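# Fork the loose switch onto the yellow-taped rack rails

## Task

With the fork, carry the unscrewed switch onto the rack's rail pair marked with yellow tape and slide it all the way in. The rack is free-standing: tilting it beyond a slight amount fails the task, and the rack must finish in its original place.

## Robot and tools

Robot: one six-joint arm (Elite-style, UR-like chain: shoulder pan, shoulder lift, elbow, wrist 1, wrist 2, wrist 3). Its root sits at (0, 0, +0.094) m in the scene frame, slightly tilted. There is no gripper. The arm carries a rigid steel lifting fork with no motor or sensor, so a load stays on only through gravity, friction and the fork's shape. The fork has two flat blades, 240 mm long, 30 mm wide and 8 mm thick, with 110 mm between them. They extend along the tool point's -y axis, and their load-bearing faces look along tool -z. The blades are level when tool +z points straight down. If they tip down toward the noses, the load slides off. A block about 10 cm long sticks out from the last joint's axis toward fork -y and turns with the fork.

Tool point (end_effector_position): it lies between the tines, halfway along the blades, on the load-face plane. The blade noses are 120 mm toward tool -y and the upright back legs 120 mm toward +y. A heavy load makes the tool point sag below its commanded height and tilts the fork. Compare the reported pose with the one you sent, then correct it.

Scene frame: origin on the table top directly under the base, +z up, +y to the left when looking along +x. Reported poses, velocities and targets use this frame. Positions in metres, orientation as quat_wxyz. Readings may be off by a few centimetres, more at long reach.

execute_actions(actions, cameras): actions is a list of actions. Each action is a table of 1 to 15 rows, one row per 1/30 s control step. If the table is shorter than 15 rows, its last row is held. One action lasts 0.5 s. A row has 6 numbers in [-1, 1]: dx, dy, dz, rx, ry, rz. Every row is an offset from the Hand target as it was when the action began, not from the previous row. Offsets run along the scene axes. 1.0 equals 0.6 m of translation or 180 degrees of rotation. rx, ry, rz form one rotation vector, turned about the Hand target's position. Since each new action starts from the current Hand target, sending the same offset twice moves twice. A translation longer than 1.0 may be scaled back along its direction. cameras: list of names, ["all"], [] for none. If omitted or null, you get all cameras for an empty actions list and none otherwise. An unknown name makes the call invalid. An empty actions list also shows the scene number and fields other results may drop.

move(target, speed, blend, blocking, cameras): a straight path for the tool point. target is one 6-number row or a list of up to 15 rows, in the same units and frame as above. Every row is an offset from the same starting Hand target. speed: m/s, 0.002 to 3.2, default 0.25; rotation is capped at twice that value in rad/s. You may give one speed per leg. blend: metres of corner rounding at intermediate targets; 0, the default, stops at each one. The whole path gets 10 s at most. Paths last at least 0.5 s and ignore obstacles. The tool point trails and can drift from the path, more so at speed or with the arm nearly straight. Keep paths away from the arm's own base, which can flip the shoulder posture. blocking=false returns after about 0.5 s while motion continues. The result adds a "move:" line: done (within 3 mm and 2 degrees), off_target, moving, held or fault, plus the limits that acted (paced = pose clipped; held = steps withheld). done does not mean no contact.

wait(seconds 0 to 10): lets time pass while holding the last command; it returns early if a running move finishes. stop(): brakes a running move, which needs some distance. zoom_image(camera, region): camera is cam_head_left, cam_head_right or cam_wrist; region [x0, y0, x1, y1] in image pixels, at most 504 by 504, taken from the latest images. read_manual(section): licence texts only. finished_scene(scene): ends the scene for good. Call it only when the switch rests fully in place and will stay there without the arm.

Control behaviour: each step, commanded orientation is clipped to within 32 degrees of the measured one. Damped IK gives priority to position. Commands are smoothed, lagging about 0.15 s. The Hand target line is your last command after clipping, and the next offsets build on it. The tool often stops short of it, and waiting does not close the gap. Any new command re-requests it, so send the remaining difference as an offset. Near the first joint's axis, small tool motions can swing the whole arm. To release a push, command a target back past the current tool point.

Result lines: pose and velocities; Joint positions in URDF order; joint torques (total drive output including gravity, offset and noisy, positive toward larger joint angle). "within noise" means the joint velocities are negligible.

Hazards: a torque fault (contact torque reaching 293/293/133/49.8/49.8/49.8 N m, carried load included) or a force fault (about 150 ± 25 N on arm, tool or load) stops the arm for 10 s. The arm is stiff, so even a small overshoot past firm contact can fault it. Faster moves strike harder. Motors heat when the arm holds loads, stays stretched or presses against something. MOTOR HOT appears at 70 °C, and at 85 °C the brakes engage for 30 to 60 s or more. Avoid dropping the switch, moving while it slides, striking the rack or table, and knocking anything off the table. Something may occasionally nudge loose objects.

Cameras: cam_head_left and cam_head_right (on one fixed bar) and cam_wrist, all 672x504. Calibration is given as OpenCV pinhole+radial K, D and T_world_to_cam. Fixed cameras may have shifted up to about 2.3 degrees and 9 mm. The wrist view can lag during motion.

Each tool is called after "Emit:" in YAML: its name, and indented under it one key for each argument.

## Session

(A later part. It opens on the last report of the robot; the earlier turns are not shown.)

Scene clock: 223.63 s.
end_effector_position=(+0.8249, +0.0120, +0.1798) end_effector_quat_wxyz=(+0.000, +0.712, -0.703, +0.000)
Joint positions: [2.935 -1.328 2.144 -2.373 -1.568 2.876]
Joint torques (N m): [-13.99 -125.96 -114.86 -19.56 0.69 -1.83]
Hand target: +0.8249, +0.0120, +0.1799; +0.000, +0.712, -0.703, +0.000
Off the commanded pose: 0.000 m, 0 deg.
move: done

Emit:
move:
  target:
    - [0, 0, 0.0117, 0, 0, 0]
    - [-0.0833, -0.0011, 0.0117, 0, 0, 0]
  speed: [0.03, 0.06]
  blend: [0.002, 0]
  cameras: ["all"]

Emit:
zoom_image:
  camera: "cam_head_left"
  region: [260, 140, 420, 290]

Emit:
zoom_image:
  camera: "cam_head_right"
  region: [260, 140, 420, 290]

Scene clock: 230.57 s.
end_effector_position=(+0.7751, +0.0113, +0.1869) end_effector_quat_wxyz=(+0.000, +0.712, -0.703, +0.000)
Joint positions: [2.914 -1.41 2.231 -2.378 -1.568 2.855]
Joint torques (N m): [-20.92 -111.54 -89.67 -24.53 1.94 -2.05]
Hand target: +0.7750, +0.0113, +0.1870; +0.000, +0.712, -0.703, +0.000
Off the commanded pose: 0.000 m, 0 deg.
move: done
camera_calibration:
cam_wrist: T_world_to_cam=[[-0.000265436, -0.999658, -0.0261637, 0.0259381], [-0.938224, -0.00880445, 0.345918, 0.534032], [-0.34603, 0.0246392, -0.9379, 0.53761], [0, 0, 0, 1]] pos_world=[0.687078, 0.0173848, 0.320172]

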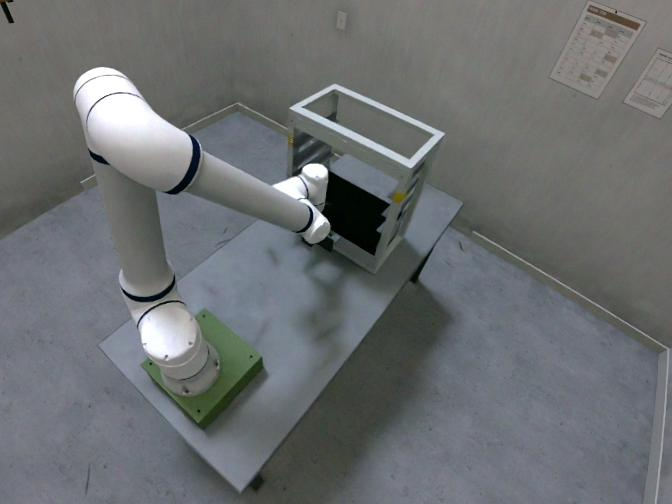

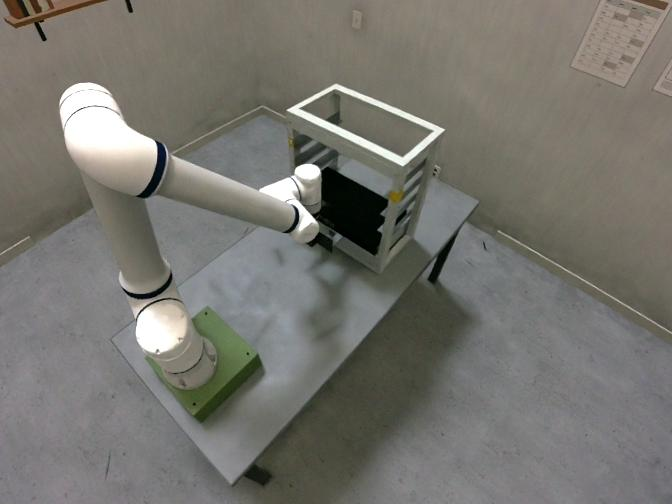

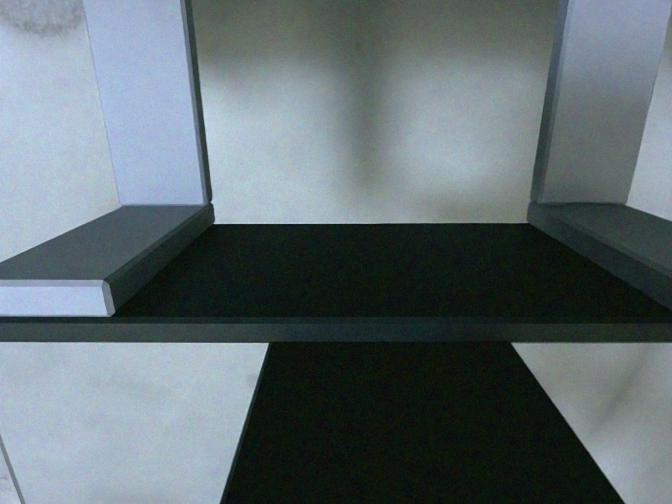

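Scaled by 3.150.

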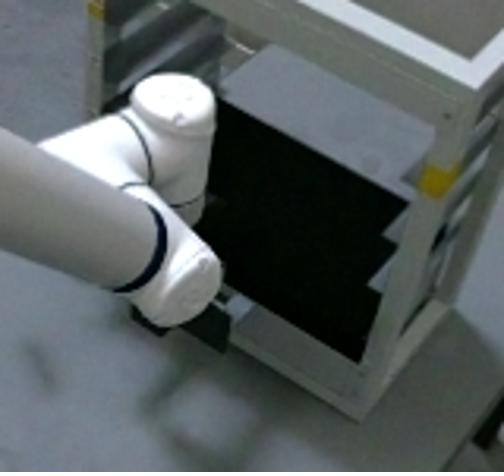

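Scaled by 3.150.

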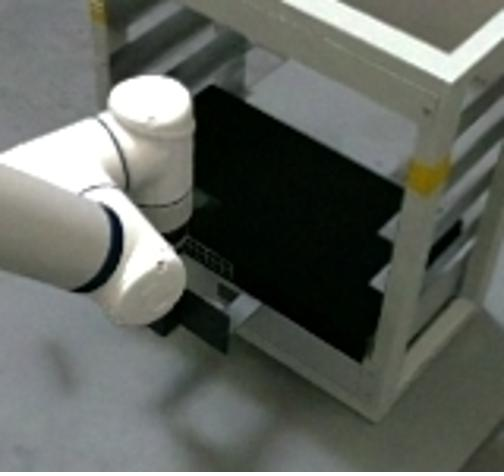

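Emit:
move:
  target: [-0.4083, -0.0053, 0, 0, 0, 0]
  speed: 0.1
  cameras: ["all"]

Emit:
zoom_image:
  camera: "cam_head_left"
  region: [230, 130, 430, 290]

Emit:
zoom_image:
  camera: "cam_head_right"
  region: [230, 130, 430, 290]

Scene clock: 239.00 s.
end_effector_position=(+0.5301, +0.0082, +0.1869) end_effector_quat_wxyz=(+0.000, +0.712, -0.703, +0.000)
Joint positions: [2.72 -1.885 2.643 -2.315 -1.571 2.661]
Joint torques (N m): [-20.99 -51.92 -93.14 -18.65 6.08 -1.96]
Hand target: +0.5300, +0.0082, +0.1870; +0.000, +0.712, -0.703, +0.000
Off the commanded pose: 0.000 m, 0 deg.
move: done
camera_calibration:
cam_wrist: T_world_to_cam=[[-0.000265436, -0.999658, -0.0261637, 0.0226742], [-0.938224, -0.00880445, 0.345918, 0.304139], [-0.34603, 0.0246392, -0.9379, 0.452912], [0, 0, 0, 1]] pos_world=[0.442078, 0.0141848, 0.320172]

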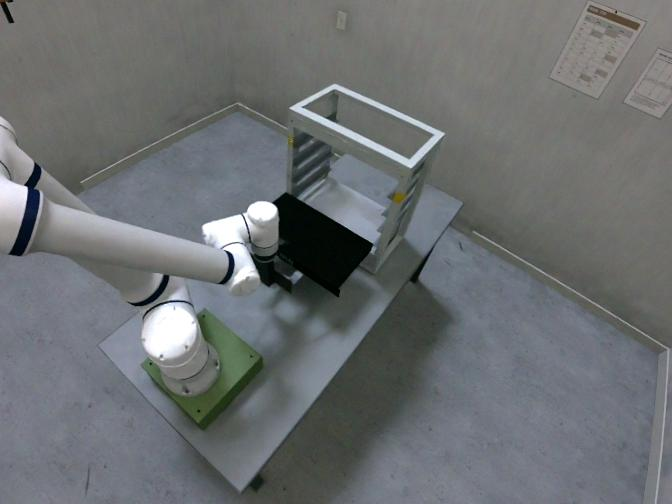

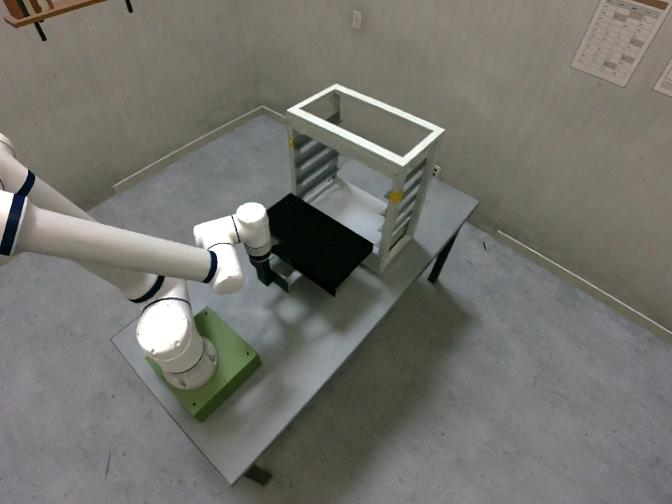

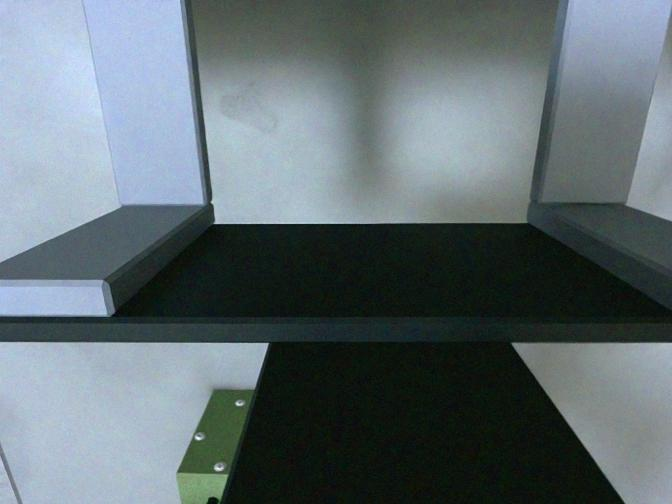

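Scaled by 2.520.

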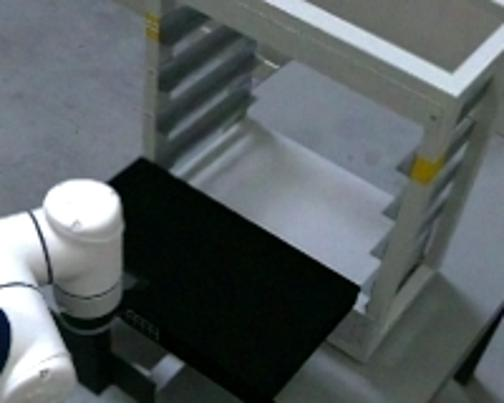

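Scaled by 2.520.

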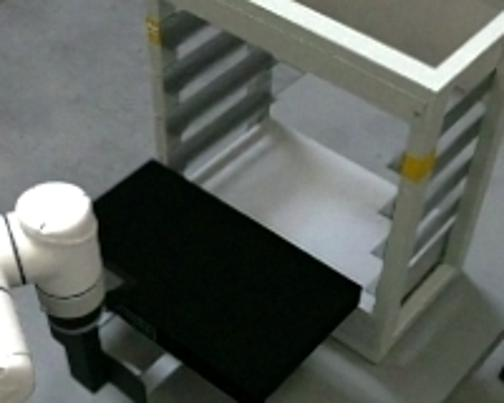

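Emit:
move:
  target: [0, 0, 0.4417, 0, 0, 0]
  speed: 0.12
  cameras: ["all"]

Emit:
zoom_image:
  camera: "cam_head_left"
  region: [230, 80, 460, 290]

Emit:
zoom_image:
  camera: "cam_head_right"
  region: [230, 80, 460, 290]

Scene clock: 249.07 s.
end_effector_position=(+0.5300, +0.0082, +0.4518) end_effector_quat_wxyz=(+0.000, +0.712, -0.703, +0.000)
Joint positions: [2.72 -2.156 2.254 -1.654 -1.571 2.66]
Joint torques (N m): [-21.68 -41.89 -146.34 -18.97 3.04 -2.26]
Hand target: +0.5300, +0.0082, +0.4520; +0.000, +0.712, -0.703, +0.000
Off the commanded pose: 0.000 m, 0 deg.
move: done
camera_calibration:
cam_wrist: T_world_to_cam=[[-0.000265436, -0.999658, -0.0261637, 0.0296049], [-0.938224, -0.00880445, 0.345918, 0.212318], [-0.34603, 0.0246392, -0.9379, 0.701292], [0, 0, 0, 1]] pos_world=[0.441878, 0.0141848, 0.585072]

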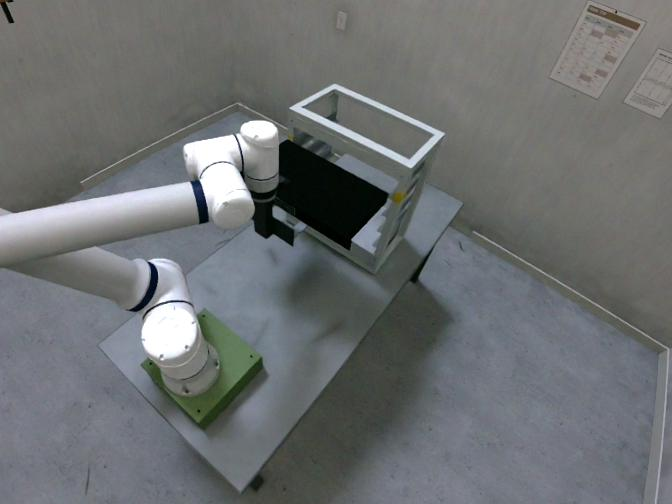

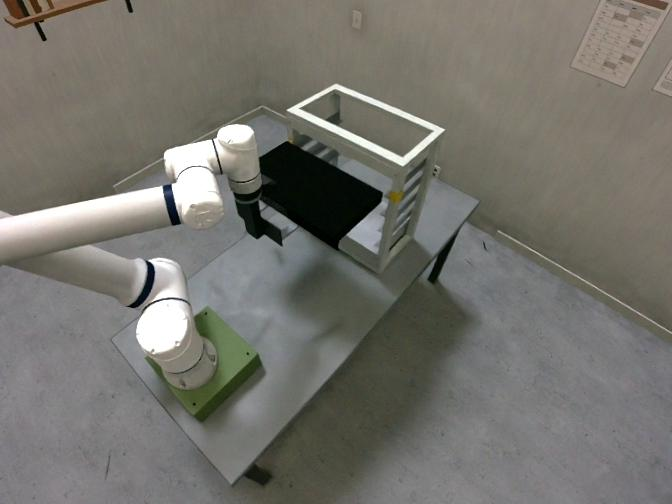

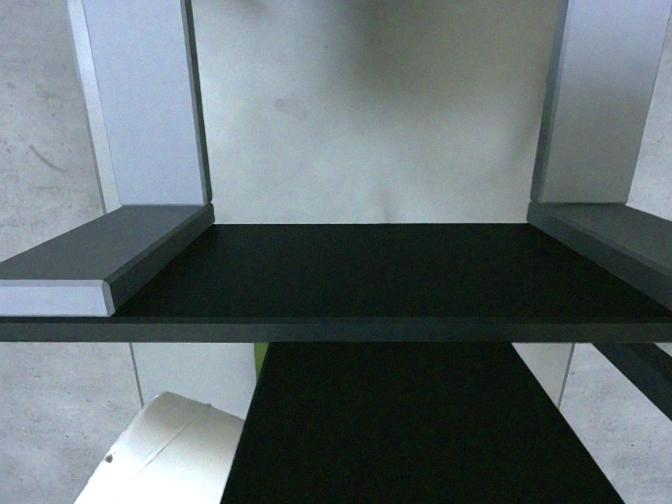

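Scaled by 2.191.

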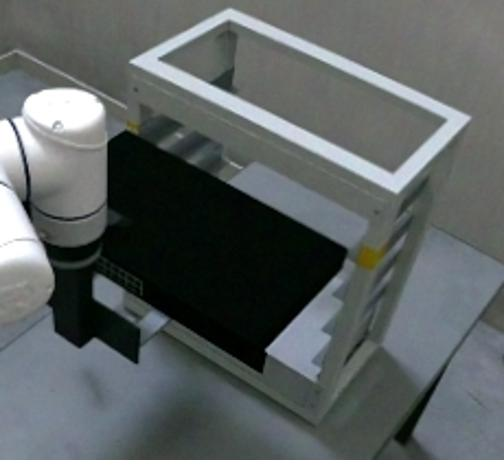

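Scaled by 2.191.

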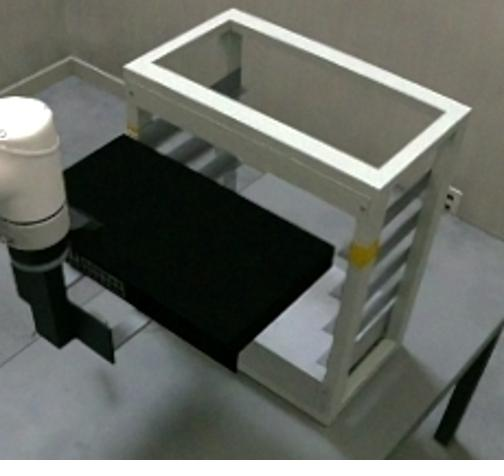

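Emit:
move:
  target: [0.1, 0.0013, 0, 0, 0, 0]
  speed: 0.08
  cameras: ["all"]

Emit:
zoom_image:
  camera: "cam_head_left"
  region: [360, 160, 430, 230]

Emit:
zoom_image:
  camera: "cam_head_right"
  region: [360, 160, 430, 230]

Emit:
zoom_image:
  camera: "cam_head_right"
  region: [270, 110, 350, 190]

Emit:
zoom_image:
  camera: "cam_head_left"
  region: [270, 110, 350, 190]

Scene clock: 259.37 s.
end_effector_position=(+0.5898, +0.0089, +0.4520) end_effector_quat_wxyz=(+0.000, +0.712, -0.703, +0.000)
Joint positions: [2.788 -2.022 2.193 -1.728 -1.57 2.729]
Joint torques (N m): [9.74 -27.86 -145.09 -23.73 1.71 3.44]
Hand target: +0.5900, +0.0089, +0.4520; +0.000, +0.712, -0.703, +0.000
Off the commanded pose: 0.000 m, 0 deg.
move: done
camera_calibration:
cam_wrist: T_world_to_cam=[[-0.000265436, -0.999658, -0.0261637, 0.0304258], [-0.938224, -0.00880445, 0.345918, 0.268456], [-0.34603, 0.0246392, -0.9379, 0.722187], [0, 0, 0, 1]] pos_world=[0.501778, 0.0149848, 0.585272]

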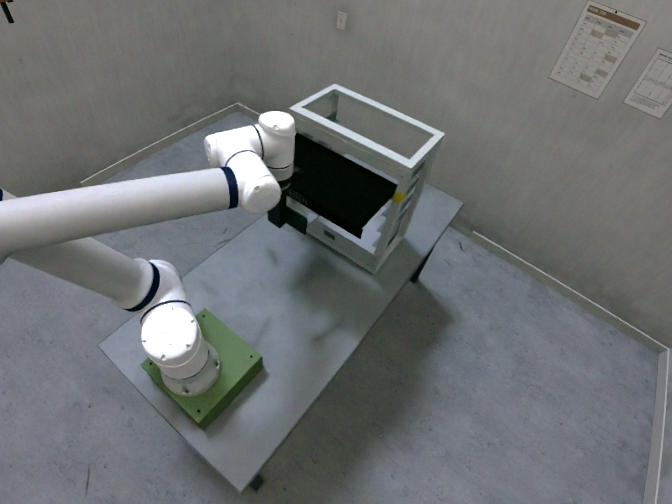

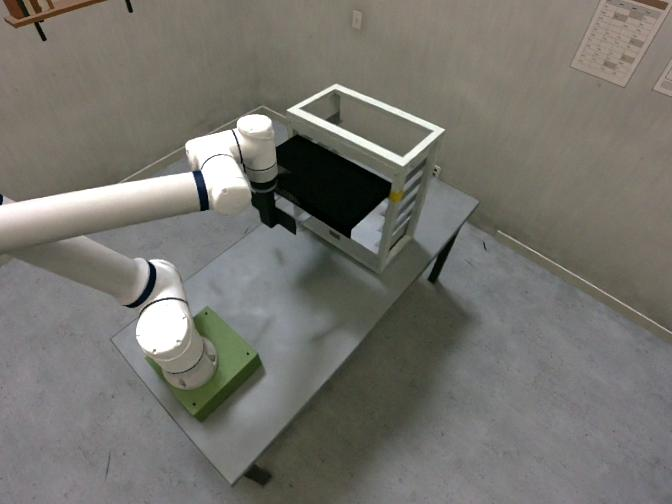

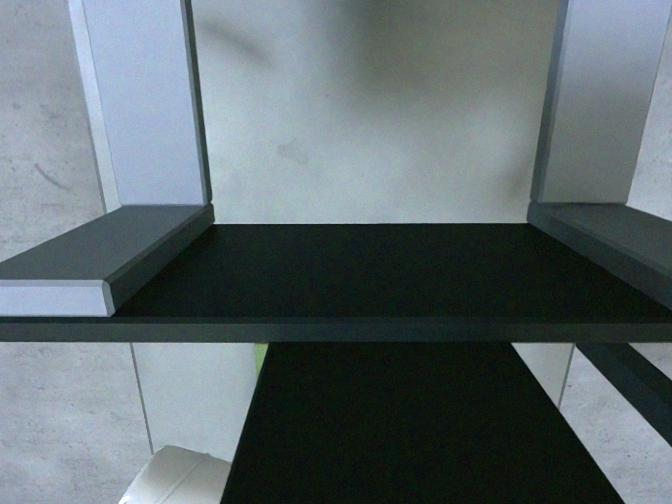

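Scaled by 7.200.

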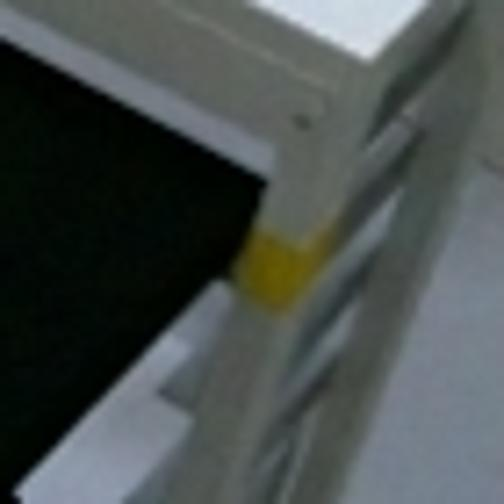

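Scaled by 7.200.

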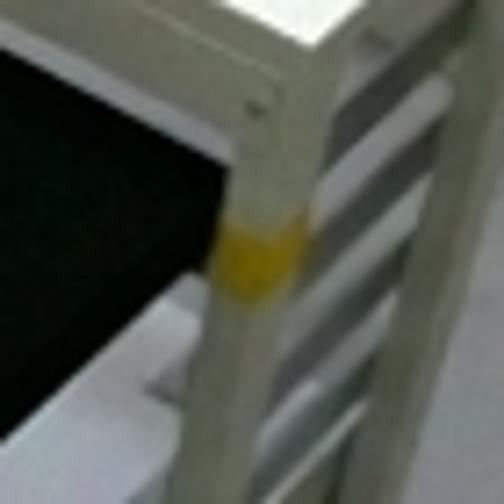

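Scaled by 6.300.

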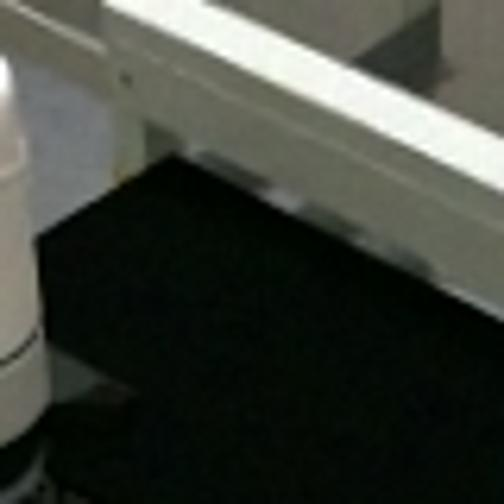

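Scaled by 6.300.

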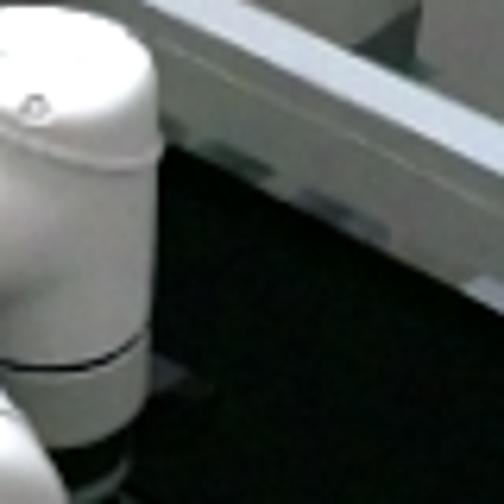

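Emit:
move:
  target: [0.075, 0.001, 0, 0, 0, 0]
  speed: 0.05
  cameras: ["all"]

Emit:
zoom_image:
  camera: "cam_head_left"
  region: [360, 160, 430, 230]

Emit:
zoom_image:
  camera: "cam_head_right"
  region: [360, 160, 430, 230]

Emit:
zoom_image:
  camera: "cam_head_right"
  region: [270, 110, 350, 190]

Scene clock: 263.97 s.
end_effector_position=(+0.6348, +0.0095, +0.4520) end_effector_quat_wxyz=(+0.000, +0.712, -0.703, +0.000)
Joint positions: [2.827 -1.928 2.14 -1.769 -1.569 2.768]
Joint torques (N m): [10.63 -37.13 -145.15 -23.91 3.15 3.55]
Hand target: +0.6350, +0.0095, +0.4520; +0.000, +0.712, -0.703, +0.000
Off the commanded pose: 0.000 m, 0 deg.
move: done
camera_calibration:
cam_wrist: T_world_to_cam=[[-0.000265436, -0.999658, -0.0261637, 0.0310375], [-0.938224, -0.00880445, 0.345918, 0.310681], [-0.34603, 0.0246392, -0.9379, 0.737744], [0, 0, 0, 1]] pos_world=[0.546778, 0.0155848, 0.585272]

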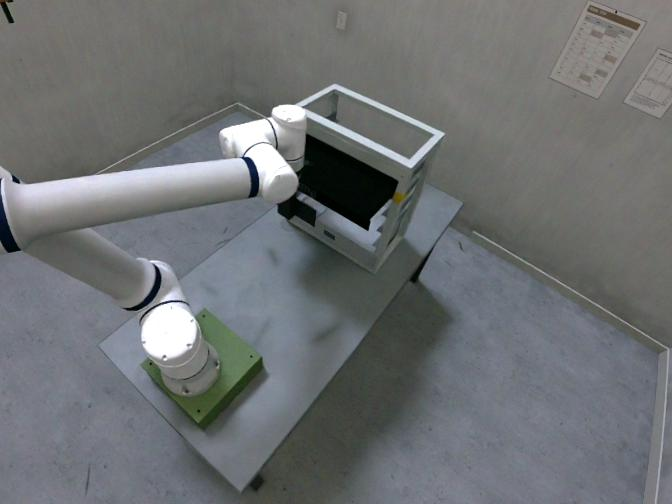

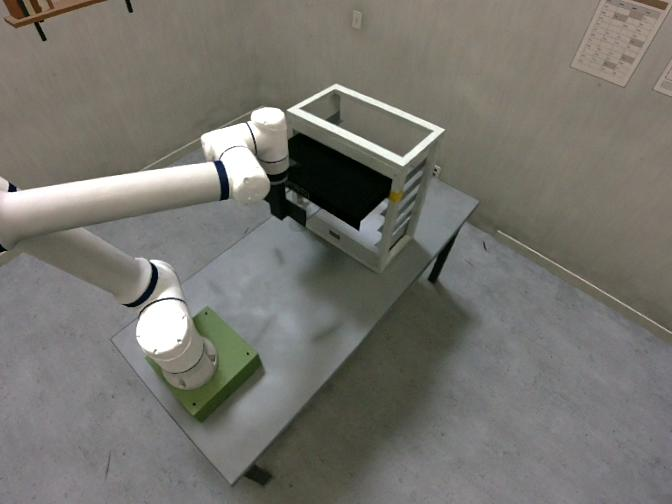

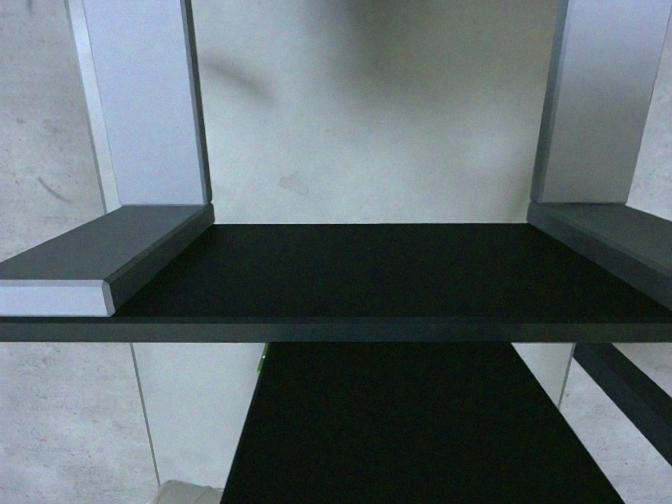

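Scaled by 7.200.

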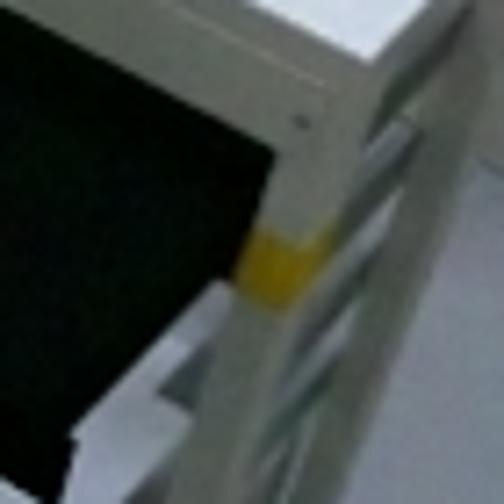

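Scaled by 7.200.

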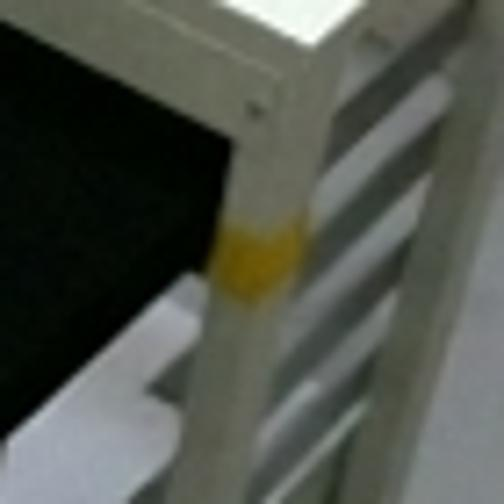

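Scaled by 6.300.

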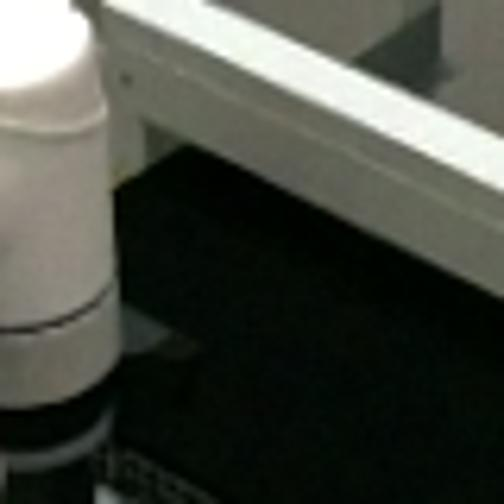

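Emit:
move:
  target: [0.25, 0.0033, 0, 0, 0, 0]
  speed: 0.06
  cameras: ["all"]

Emit:
zoom_image:
  camera: "cam_head_left"
  region: [280, 80, 460, 290]

Emit:
zoom_image:
  camera: "cam_head_right"
  region: [280, 80, 460, 290]

Scene clock: 271.37 s.
end_effector_position=(+0.7848, +0.0115, +0.4520) end_effector_quat_wxyz=(+0.000, +0.712, -0.703, +0.000)
Joint positions: [2.917 -1.648 1.93 -1.84 -1.568 2.858]
Joint torques (N m): [8.68 -73.22 -143.71 -24.36 2.63 3.49]
Hand target: +0.7850, +0.0115, +0.4520; +0.000, +0.712, -0.703, +0.000
Off the commanded pose: 0.000 m, 0 deg.
move: done
camera_calibration:
cam_wrist: T_world_to_cam=[[-0.000265436, -0.999658, -0.0261637, 0.0330766], [-0.938224, -0.00880445, 0.345918, 0.451338], [-0.34603, 0.0246392, -0.9379, 0.789565], [0, 0, 0, 1]] pos_world=[0.696678, 0.0175848, 0.585272]

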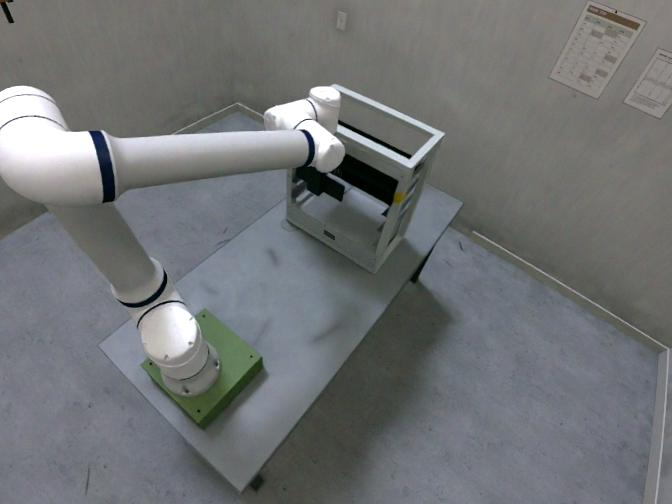

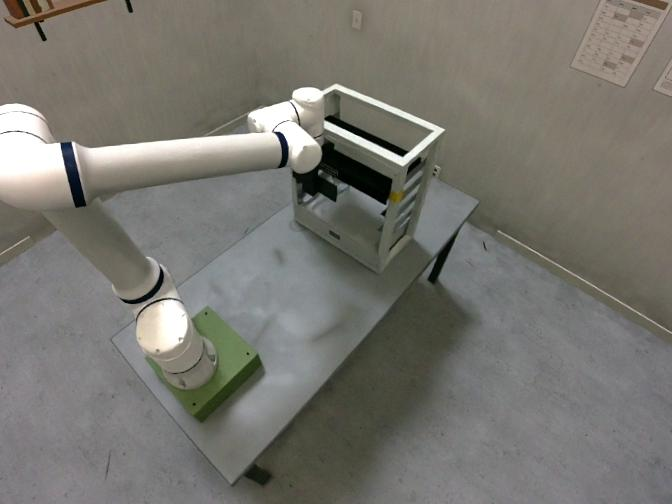

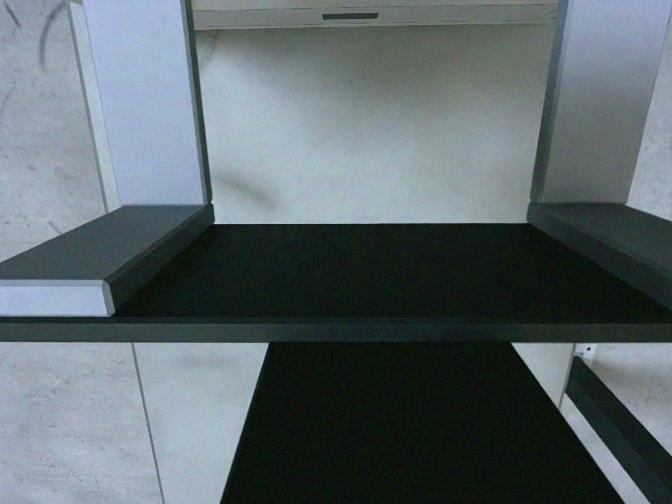

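Scaled by 2.400.

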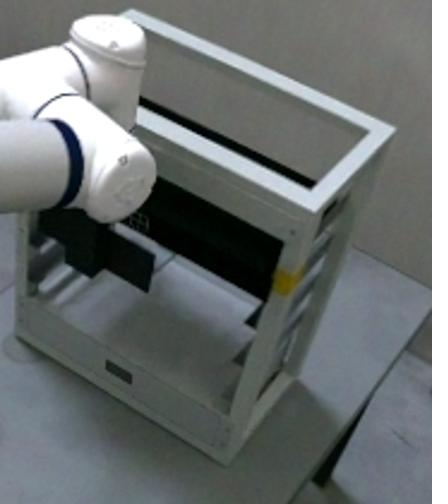

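Scaled by 2.400.

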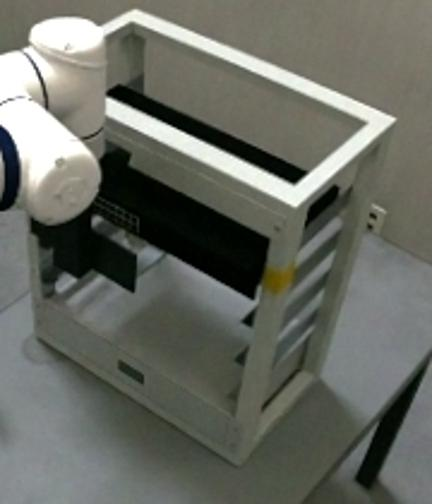

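Emit:
move:
  target: [0.0617, 0.0008, 0, 0, 0, 0]
  speed: 0.04

Emit:
move:
  target: [0, 0, -0.0133, 0, 0, 0]
  speed: 0.02

Emit:
move:
  target: [0, 0, -0.0083, 0, 0, 0]
  speed: 0.012

Emit:
move:
  target: [0, 0, -0.0067, 0, 0, 0]
  speed: 0.012
  cameras: ["all"]

Emit:
zoom_image:
  camera: "cam_head_right"
  region: [280, 80, 460, 290]

Scene clock: 281.73 s.
end_effector_position=(+0.8218, +0.0120, +0.4520) end_effector_quat_wxyz=(+0.000, +0.712, -0.703, +0.000)
Joint positions: [2.933 -1.584 1.871 -1.844 -1.568 2.874]
Joint torques (N m): [9.63 -83.34 -143.61 -24.13 3.04 3.47]
Hand target: +0.8220, +0.0120, +0.4520; +0.000, +0.712, -0.703, +0.000
Off the commanded pose: 0.000 m, 0 deg.
move: done

Scene clock: 282.50 s.
end_effector_position=(+0.8220, +0.0120, +0.4442) end_effector_quat_wxyz=(+0.000, +0.712, -0.703, +0.000)
Joint positions: [2.933 -1.58 1.881 -1.858 -1.568 2.874]
Joint torques (N m): [9.5 -83.91 -120.35 -24.47 1.79 3.46]
Hand target: +0.8220, +0.0120, +0.4440; +0.000, +0.712, -0.703, +0.000
Off the commanded pose: 0.000 m, 0 deg.
move: done

Scene clock: 283.23 s.
end_effector_position=(+0.8220, +0.0120, +0.4393) end_effector_quat_wxyz=(+0.000, +0.712, -0.703, +0.000)
Joint positions: [2.933 -1.578 1.888 -1.867 -1.568 2.874]
Joint torques (N m): [9.04 -48.7 -73.69 -10.42 -0.94 2.94]
Hand target: +0.8220, +0.0120, +0.4390; +0.000, +0.712, -0.703, +0.000
Off the commanded pose: 0.000 m, 0 deg.
move: done

Scene clock: 283.93 s.
end_effector_position=(+0.8220, +0.0120, +0.4352) end_effector_quat_wxyz=(+0.000, +0.712, -0.703, +0.000)
Joint positions: [2.933 -1.576 1.893 -1.875 -1.568 2.874]
Joint torques (N m): [9.02 -52.03 -74.16 -10.46 -1.41 3.04]
Hand target: +0.8220, +0.0120, +0.4350; +0.000, +0.712, -0.703, +0.000
Off the commanded pose: 0.000 m, 0 deg.
move: done
camera_calibration:
cam_wrist: T_world_to_cam=[[-0.000265436, -0.999658, -0.0261637, 0.0331468], [-0.938224, -0.00880445, 0.345918, 0.49215], [-0.34603, 0.0246392, -0.9379, 0.786702], [0, 0, 0, 1]] pos_world=[0.733978, 0.0180848, 0.568472]

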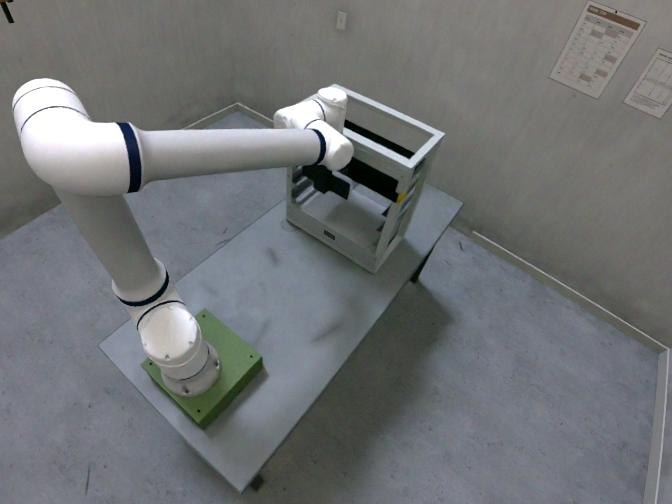

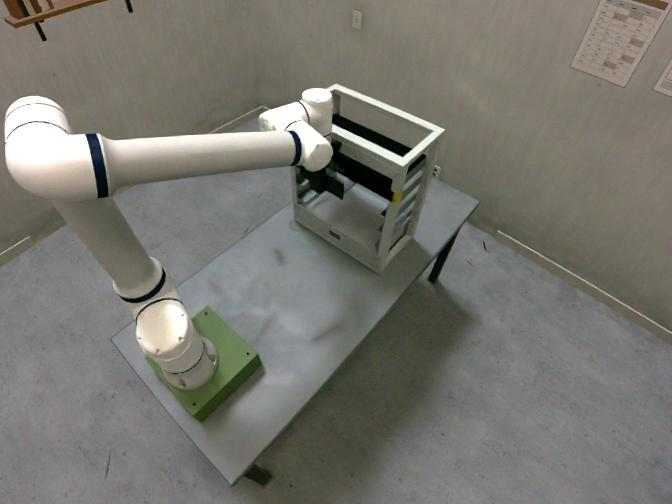

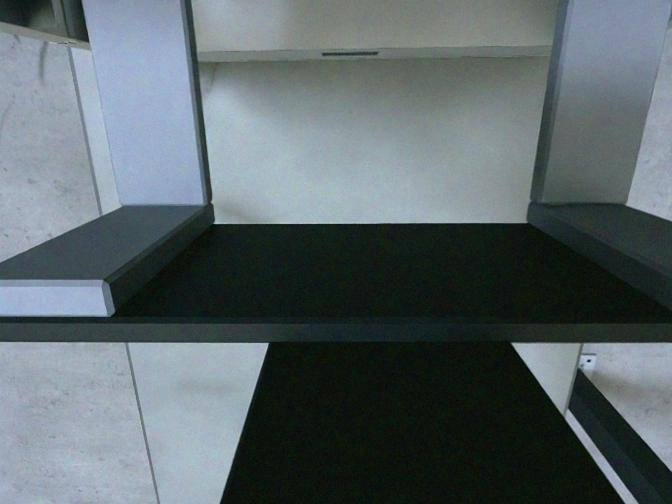

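Scaled by 2.400.

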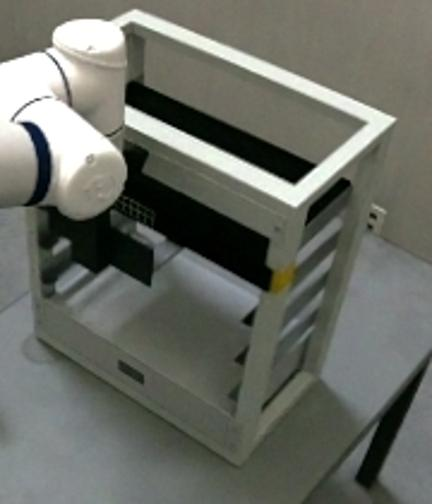

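Emit:
move:
  target:
    - [0, 0, -0.0117, 0, 0, 0]
    - [-0.3666, -0.0048, -0.0117, 0, 0, 0]
    - [-0.3666, -0.0048, 0.0508, 0, 0, 0]
  speed: [0.03, 0.15, 0.15]
  blend: [0.0, 0.018, 0]
  cameras: ["all"]

Emit:
zoom_image:
  camera: "cam_head_right"
  region: [270, 80, 460, 290]

Emit:
zoom_image:
  camera: "cam_head_left"
  region: [270, 80, 460, 290]

Emit:
zoom_image:
  camera: "cam_head_right"
  region: [370, 160, 430, 230]

Scene clock: 292.67 s.
end_effector_position=(+0.6021, +0.0091, +0.4653) end_effector_quat_wxyz=(+0.000, +0.712, -0.703, +0.000)
Joint positions: [2.799 -2 2.157 -1.714 -1.57 2.74]
Joint torques (N m): [-22.06 -34.84 -100.35 -5.02 1.9 -2.14]
Hand target: +0.6020, +0.0091, +0.4655; +0.000, +0.712, -0.703, +0.000
Off the commanded pose: 0.000 m, 0 deg.
move: done
camera_calibration:
cam_wrist: T_world_to_cam=[[-0.000265436, -0.999658, -0.0261637, 0.0309769], [-0.938224, -0.00880445, 0.345918, 0.275303], [-0.34603, 0.0246392, -0.9379, 0.738878], [0, 0, 0, 1]] pos_world=[0.513978, 0.0151848, 0.598572]

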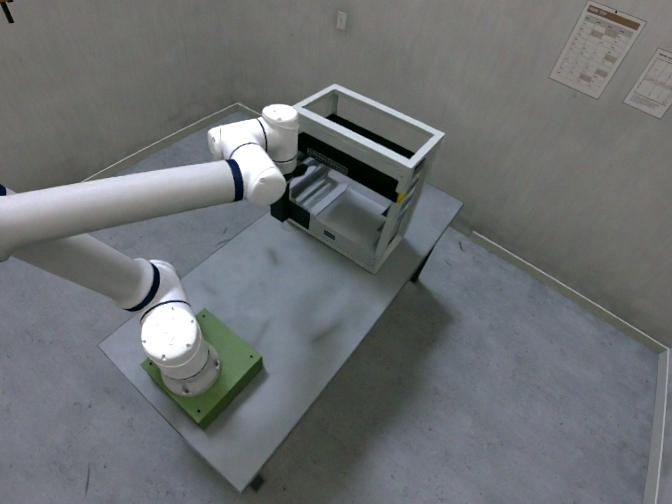

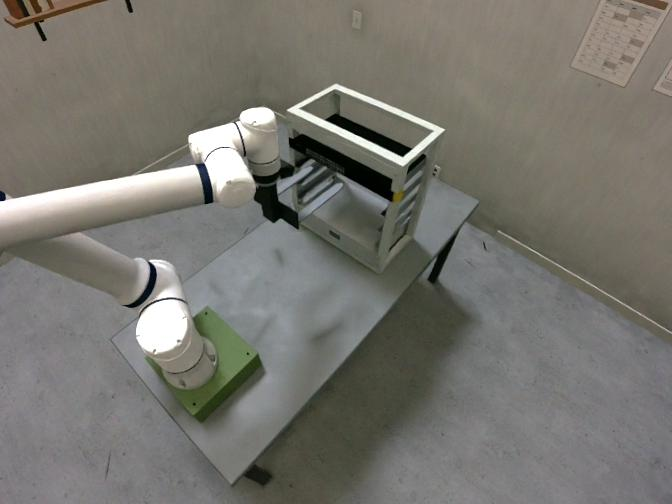

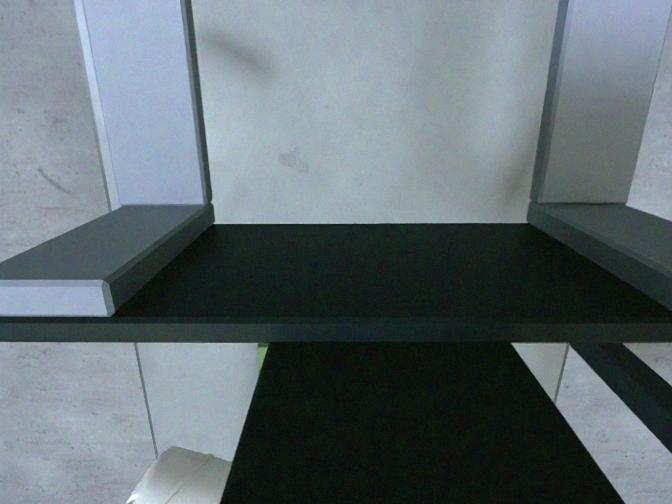

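Scaled by 2.400.

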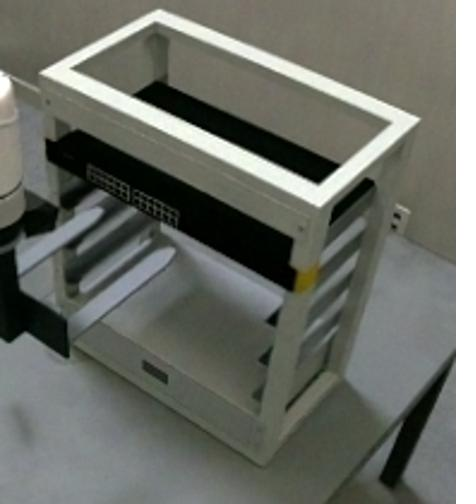

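Scaled by 2.400.

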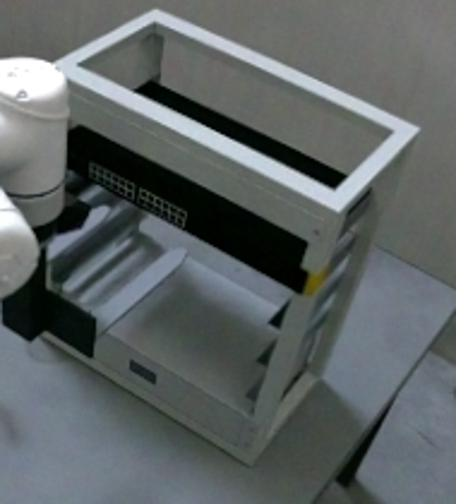

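Scaled by 7.200.

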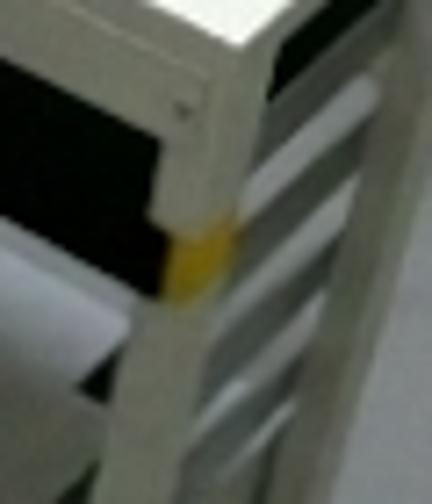

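Emit:
move:
  target: [0.0583, 0.0008, 0, 0, 0, 0]
  speed: 0.1

Emit:
move:
  target: [0.0133, 0.0002, 0, 0, 0, 0]
  speed: 0.012

Emit:
move:
  target: [0.0067, 0.0001, 0, 0, 0, 0]
  speed: 0.01

Emit:
move:
  target: [0.0058, 0.0001, 0, 0, 0, 0]
  speed: 0.01

Scene clock: 298.27 s.
end_effector_position=(+0.6368, +0.0096, +0.4655) end_effector_quat_wxyz=(+0.000, +0.712, -0.703, +0.000)
Joint positions: [2.829 -1.929 2.117 -1.745 -1.569 2.77]
Joint torques (N m): [10.4 -11.76 -101.3 -10.4 -0.15 3.23]
Hand target: +0.6370, +0.0096, +0.4655; +0.000, +0.712, -0.703, +0.000
Off the commanded pose: 0.000 m, 0 deg.
move: done

Scene clock: 299.23 s.
end_effector_position=(+0.6448, +0.0097, +0.4655) end_effector_quat_wxyz=(+0.000, +0.712, -0.703, +0.000)
Joint positions: [2.835 -1.913 2.107 -1.751 -1.569 2.776]
Joint torques (N m): [9.01 -16.12 -100.56 -10.1 1.87 3.58]
Hand target: +0.6450, +0.0097, +0.4655; +0.000, +0.712, -0.703, +0.000
Off the commanded pose: 0.000 m, 0 deg.
move: done

Scene clock: 299.93 s.
end_effector_position=(+0.6488, +0.0098, +0.4655) end_effector_quat_wxyz=(+0.000, +0.712, -0.703, +0.000)
Joint positions: [2.838 -1.905 2.102 -1.754 -1.569 2.779]
Joint torques (N m): [10.95 -14.41 -100.54 -10.34 1.99 3.16]
Hand target: +0.6490, +0.0098, +0.4655; +0.000, +0.712, -0.703, +0.000
Off the commanded pose: 0.000 m, 0 deg.
move: done

Scene clock: 300.63 s.
end_effector_position=(+0.6523, +0.0098, +0.4655) end_effector_quat_wxyz=(+0.000, +0.712, -0.703, +0.000)
Joint positions: [2.841 -1.898 2.097 -1.756 -1.569 2.782]
Joint torques (N m): [9.5 -16.66 -101.27 -10.19 1.91 3.29]
Hand target: +0.6525, +0.0098, +0.4655; +0.000, +0.712, -0.703, +0.000
Off the commanded pose: 0.000 m, 0 deg.
move: done

Emit:
move:
  target: [0.0058, 0.0001, 0, 0, 0, 0]
  speed: 0.01

Emit:
move:
  target: [0.005, 0.0001, 0, 0, 0, 0]
  speed: 0.01

Emit:
move:
  target: [0.0033, 0, 0, 0, 0, 0]
  speed: 0.01

Scene clock: 303.70 s.
end_effector_position=(+0.6558, +0.0099, +0.4655) end_effector_quat_wxyz=(+0.000, +0.712, -0.703, +0.000)
Joint positions: [2.843 -1.891 2.093 -1.759 -1.569 2.784]
Joint torques (N m): [11.09 -17.96 -100.86 -10.26 1.79 3.55]
Hand target: +0.6560, +0.0099, +0.4655; +0.000, +0.712, -0.703, +0.000
Off the commanded pose: 0.000 m, 0 deg.
move: done

Scene clock: 304.40 s.
end_effector_position=(+0.6588, +0.0099, +0.4655) end_effector_quat_wxyz=(+0.000, +0.712, -0.703, +0.000)
Joint positions: [2.845 -1.885 2.089 -1.761 -1.569 2.786]
Joint torques (N m): [10.31 -16.16 -101.48 -10.15 2.06 3.5]
Hand target: +0.6590, +0.0100, +0.4655; +0.000, +0.712, -0.703, +0.000
Off the commanded pose: 0.000 m, 0 deg.
move: done

Scene clock: 305.10 s.
end_effector_position=(+0.6608, +0.0100, +0.4654) end_effector_quat_wxyz=(+0.000, +0.712, -0.703, +0.000)
Joint positions: [2.847 -1.881 2.087 -1.762 -1.569 2.788]
Joint torques (N m): [5.13 -12.75 -108.69 -16 2.35 6.21]
Hand target: +0.6610, +0.0100, +0.4655; +0.000, +0.712, -0.703, +0.000
Off the commanded pose: 0.000 m, 0 deg.
move: done

Emit:
move:
  target: [0.0025, 0, 0, 0, 0, 0]
  speed: 0.008

Emit:
move:
  target: [0.0025, 0, 0, 0, 0, 0]
  speed: 0.008

Emit:
move:
  target: [0.002, 0, 0, 0, 0, 0]
  speed: 0.008

Scene clock: 308.97 s.
end_effector_position=(+0.6624, +0.0099, +0.4655) end_effector_quat_wxyz=(+0.000, +0.712, -0.703, +0.000)
Joint positions: [2.848 -1.878 2.085 -1.764 -1.569 2.789]
Joint torques (N m): [4.99 -12.57 -110.5 -16.15 2.47 6.19]
Hand target: +0.6625, +0.0100, +0.4655; +0.000, +0.712, -0.703, +0.000
Off the commanded pose: 0.000 m, 0 deg.
move: done

Scene clock: 309.67 s.
end_effector_position=(+0.6639, +0.0099, +0.4655) end_effector_quat_wxyz=(+0.000, +0.712, -0.703, +0.000)
Joint positions: [2.849 -1.875 2.083 -1.765 -1.569 2.79]
Joint torques (N m): [4.65 -16.36 -111.63 -16.05 2.34 6.2]
Hand target: +0.6640, +0.0100, +0.4655; +0.000, +0.712, -0.703, +0.000
Off the commanded pose: 0.000 m, 0 deg.
move: done

Scene clock: 310.37 s.
end_effector_position=(+0.6651, +0.0099, +0.4654) end_effector_quat_wxyz=(+0.000, +0.712, -0.703, +0.000)
Joint positions: [2.85 -1.873 2.081 -1.765 -1.569 2.791]
Joint torques (N m): [7.15 -4.81 -115.38 -20.98 2.87 6.59]
Hand target: +0.6652, +0.0100, +0.4655; +0.000, +0.712, -0.703, +0.000
Off the commanded pose: 0.000 m, 0 deg.
move: done


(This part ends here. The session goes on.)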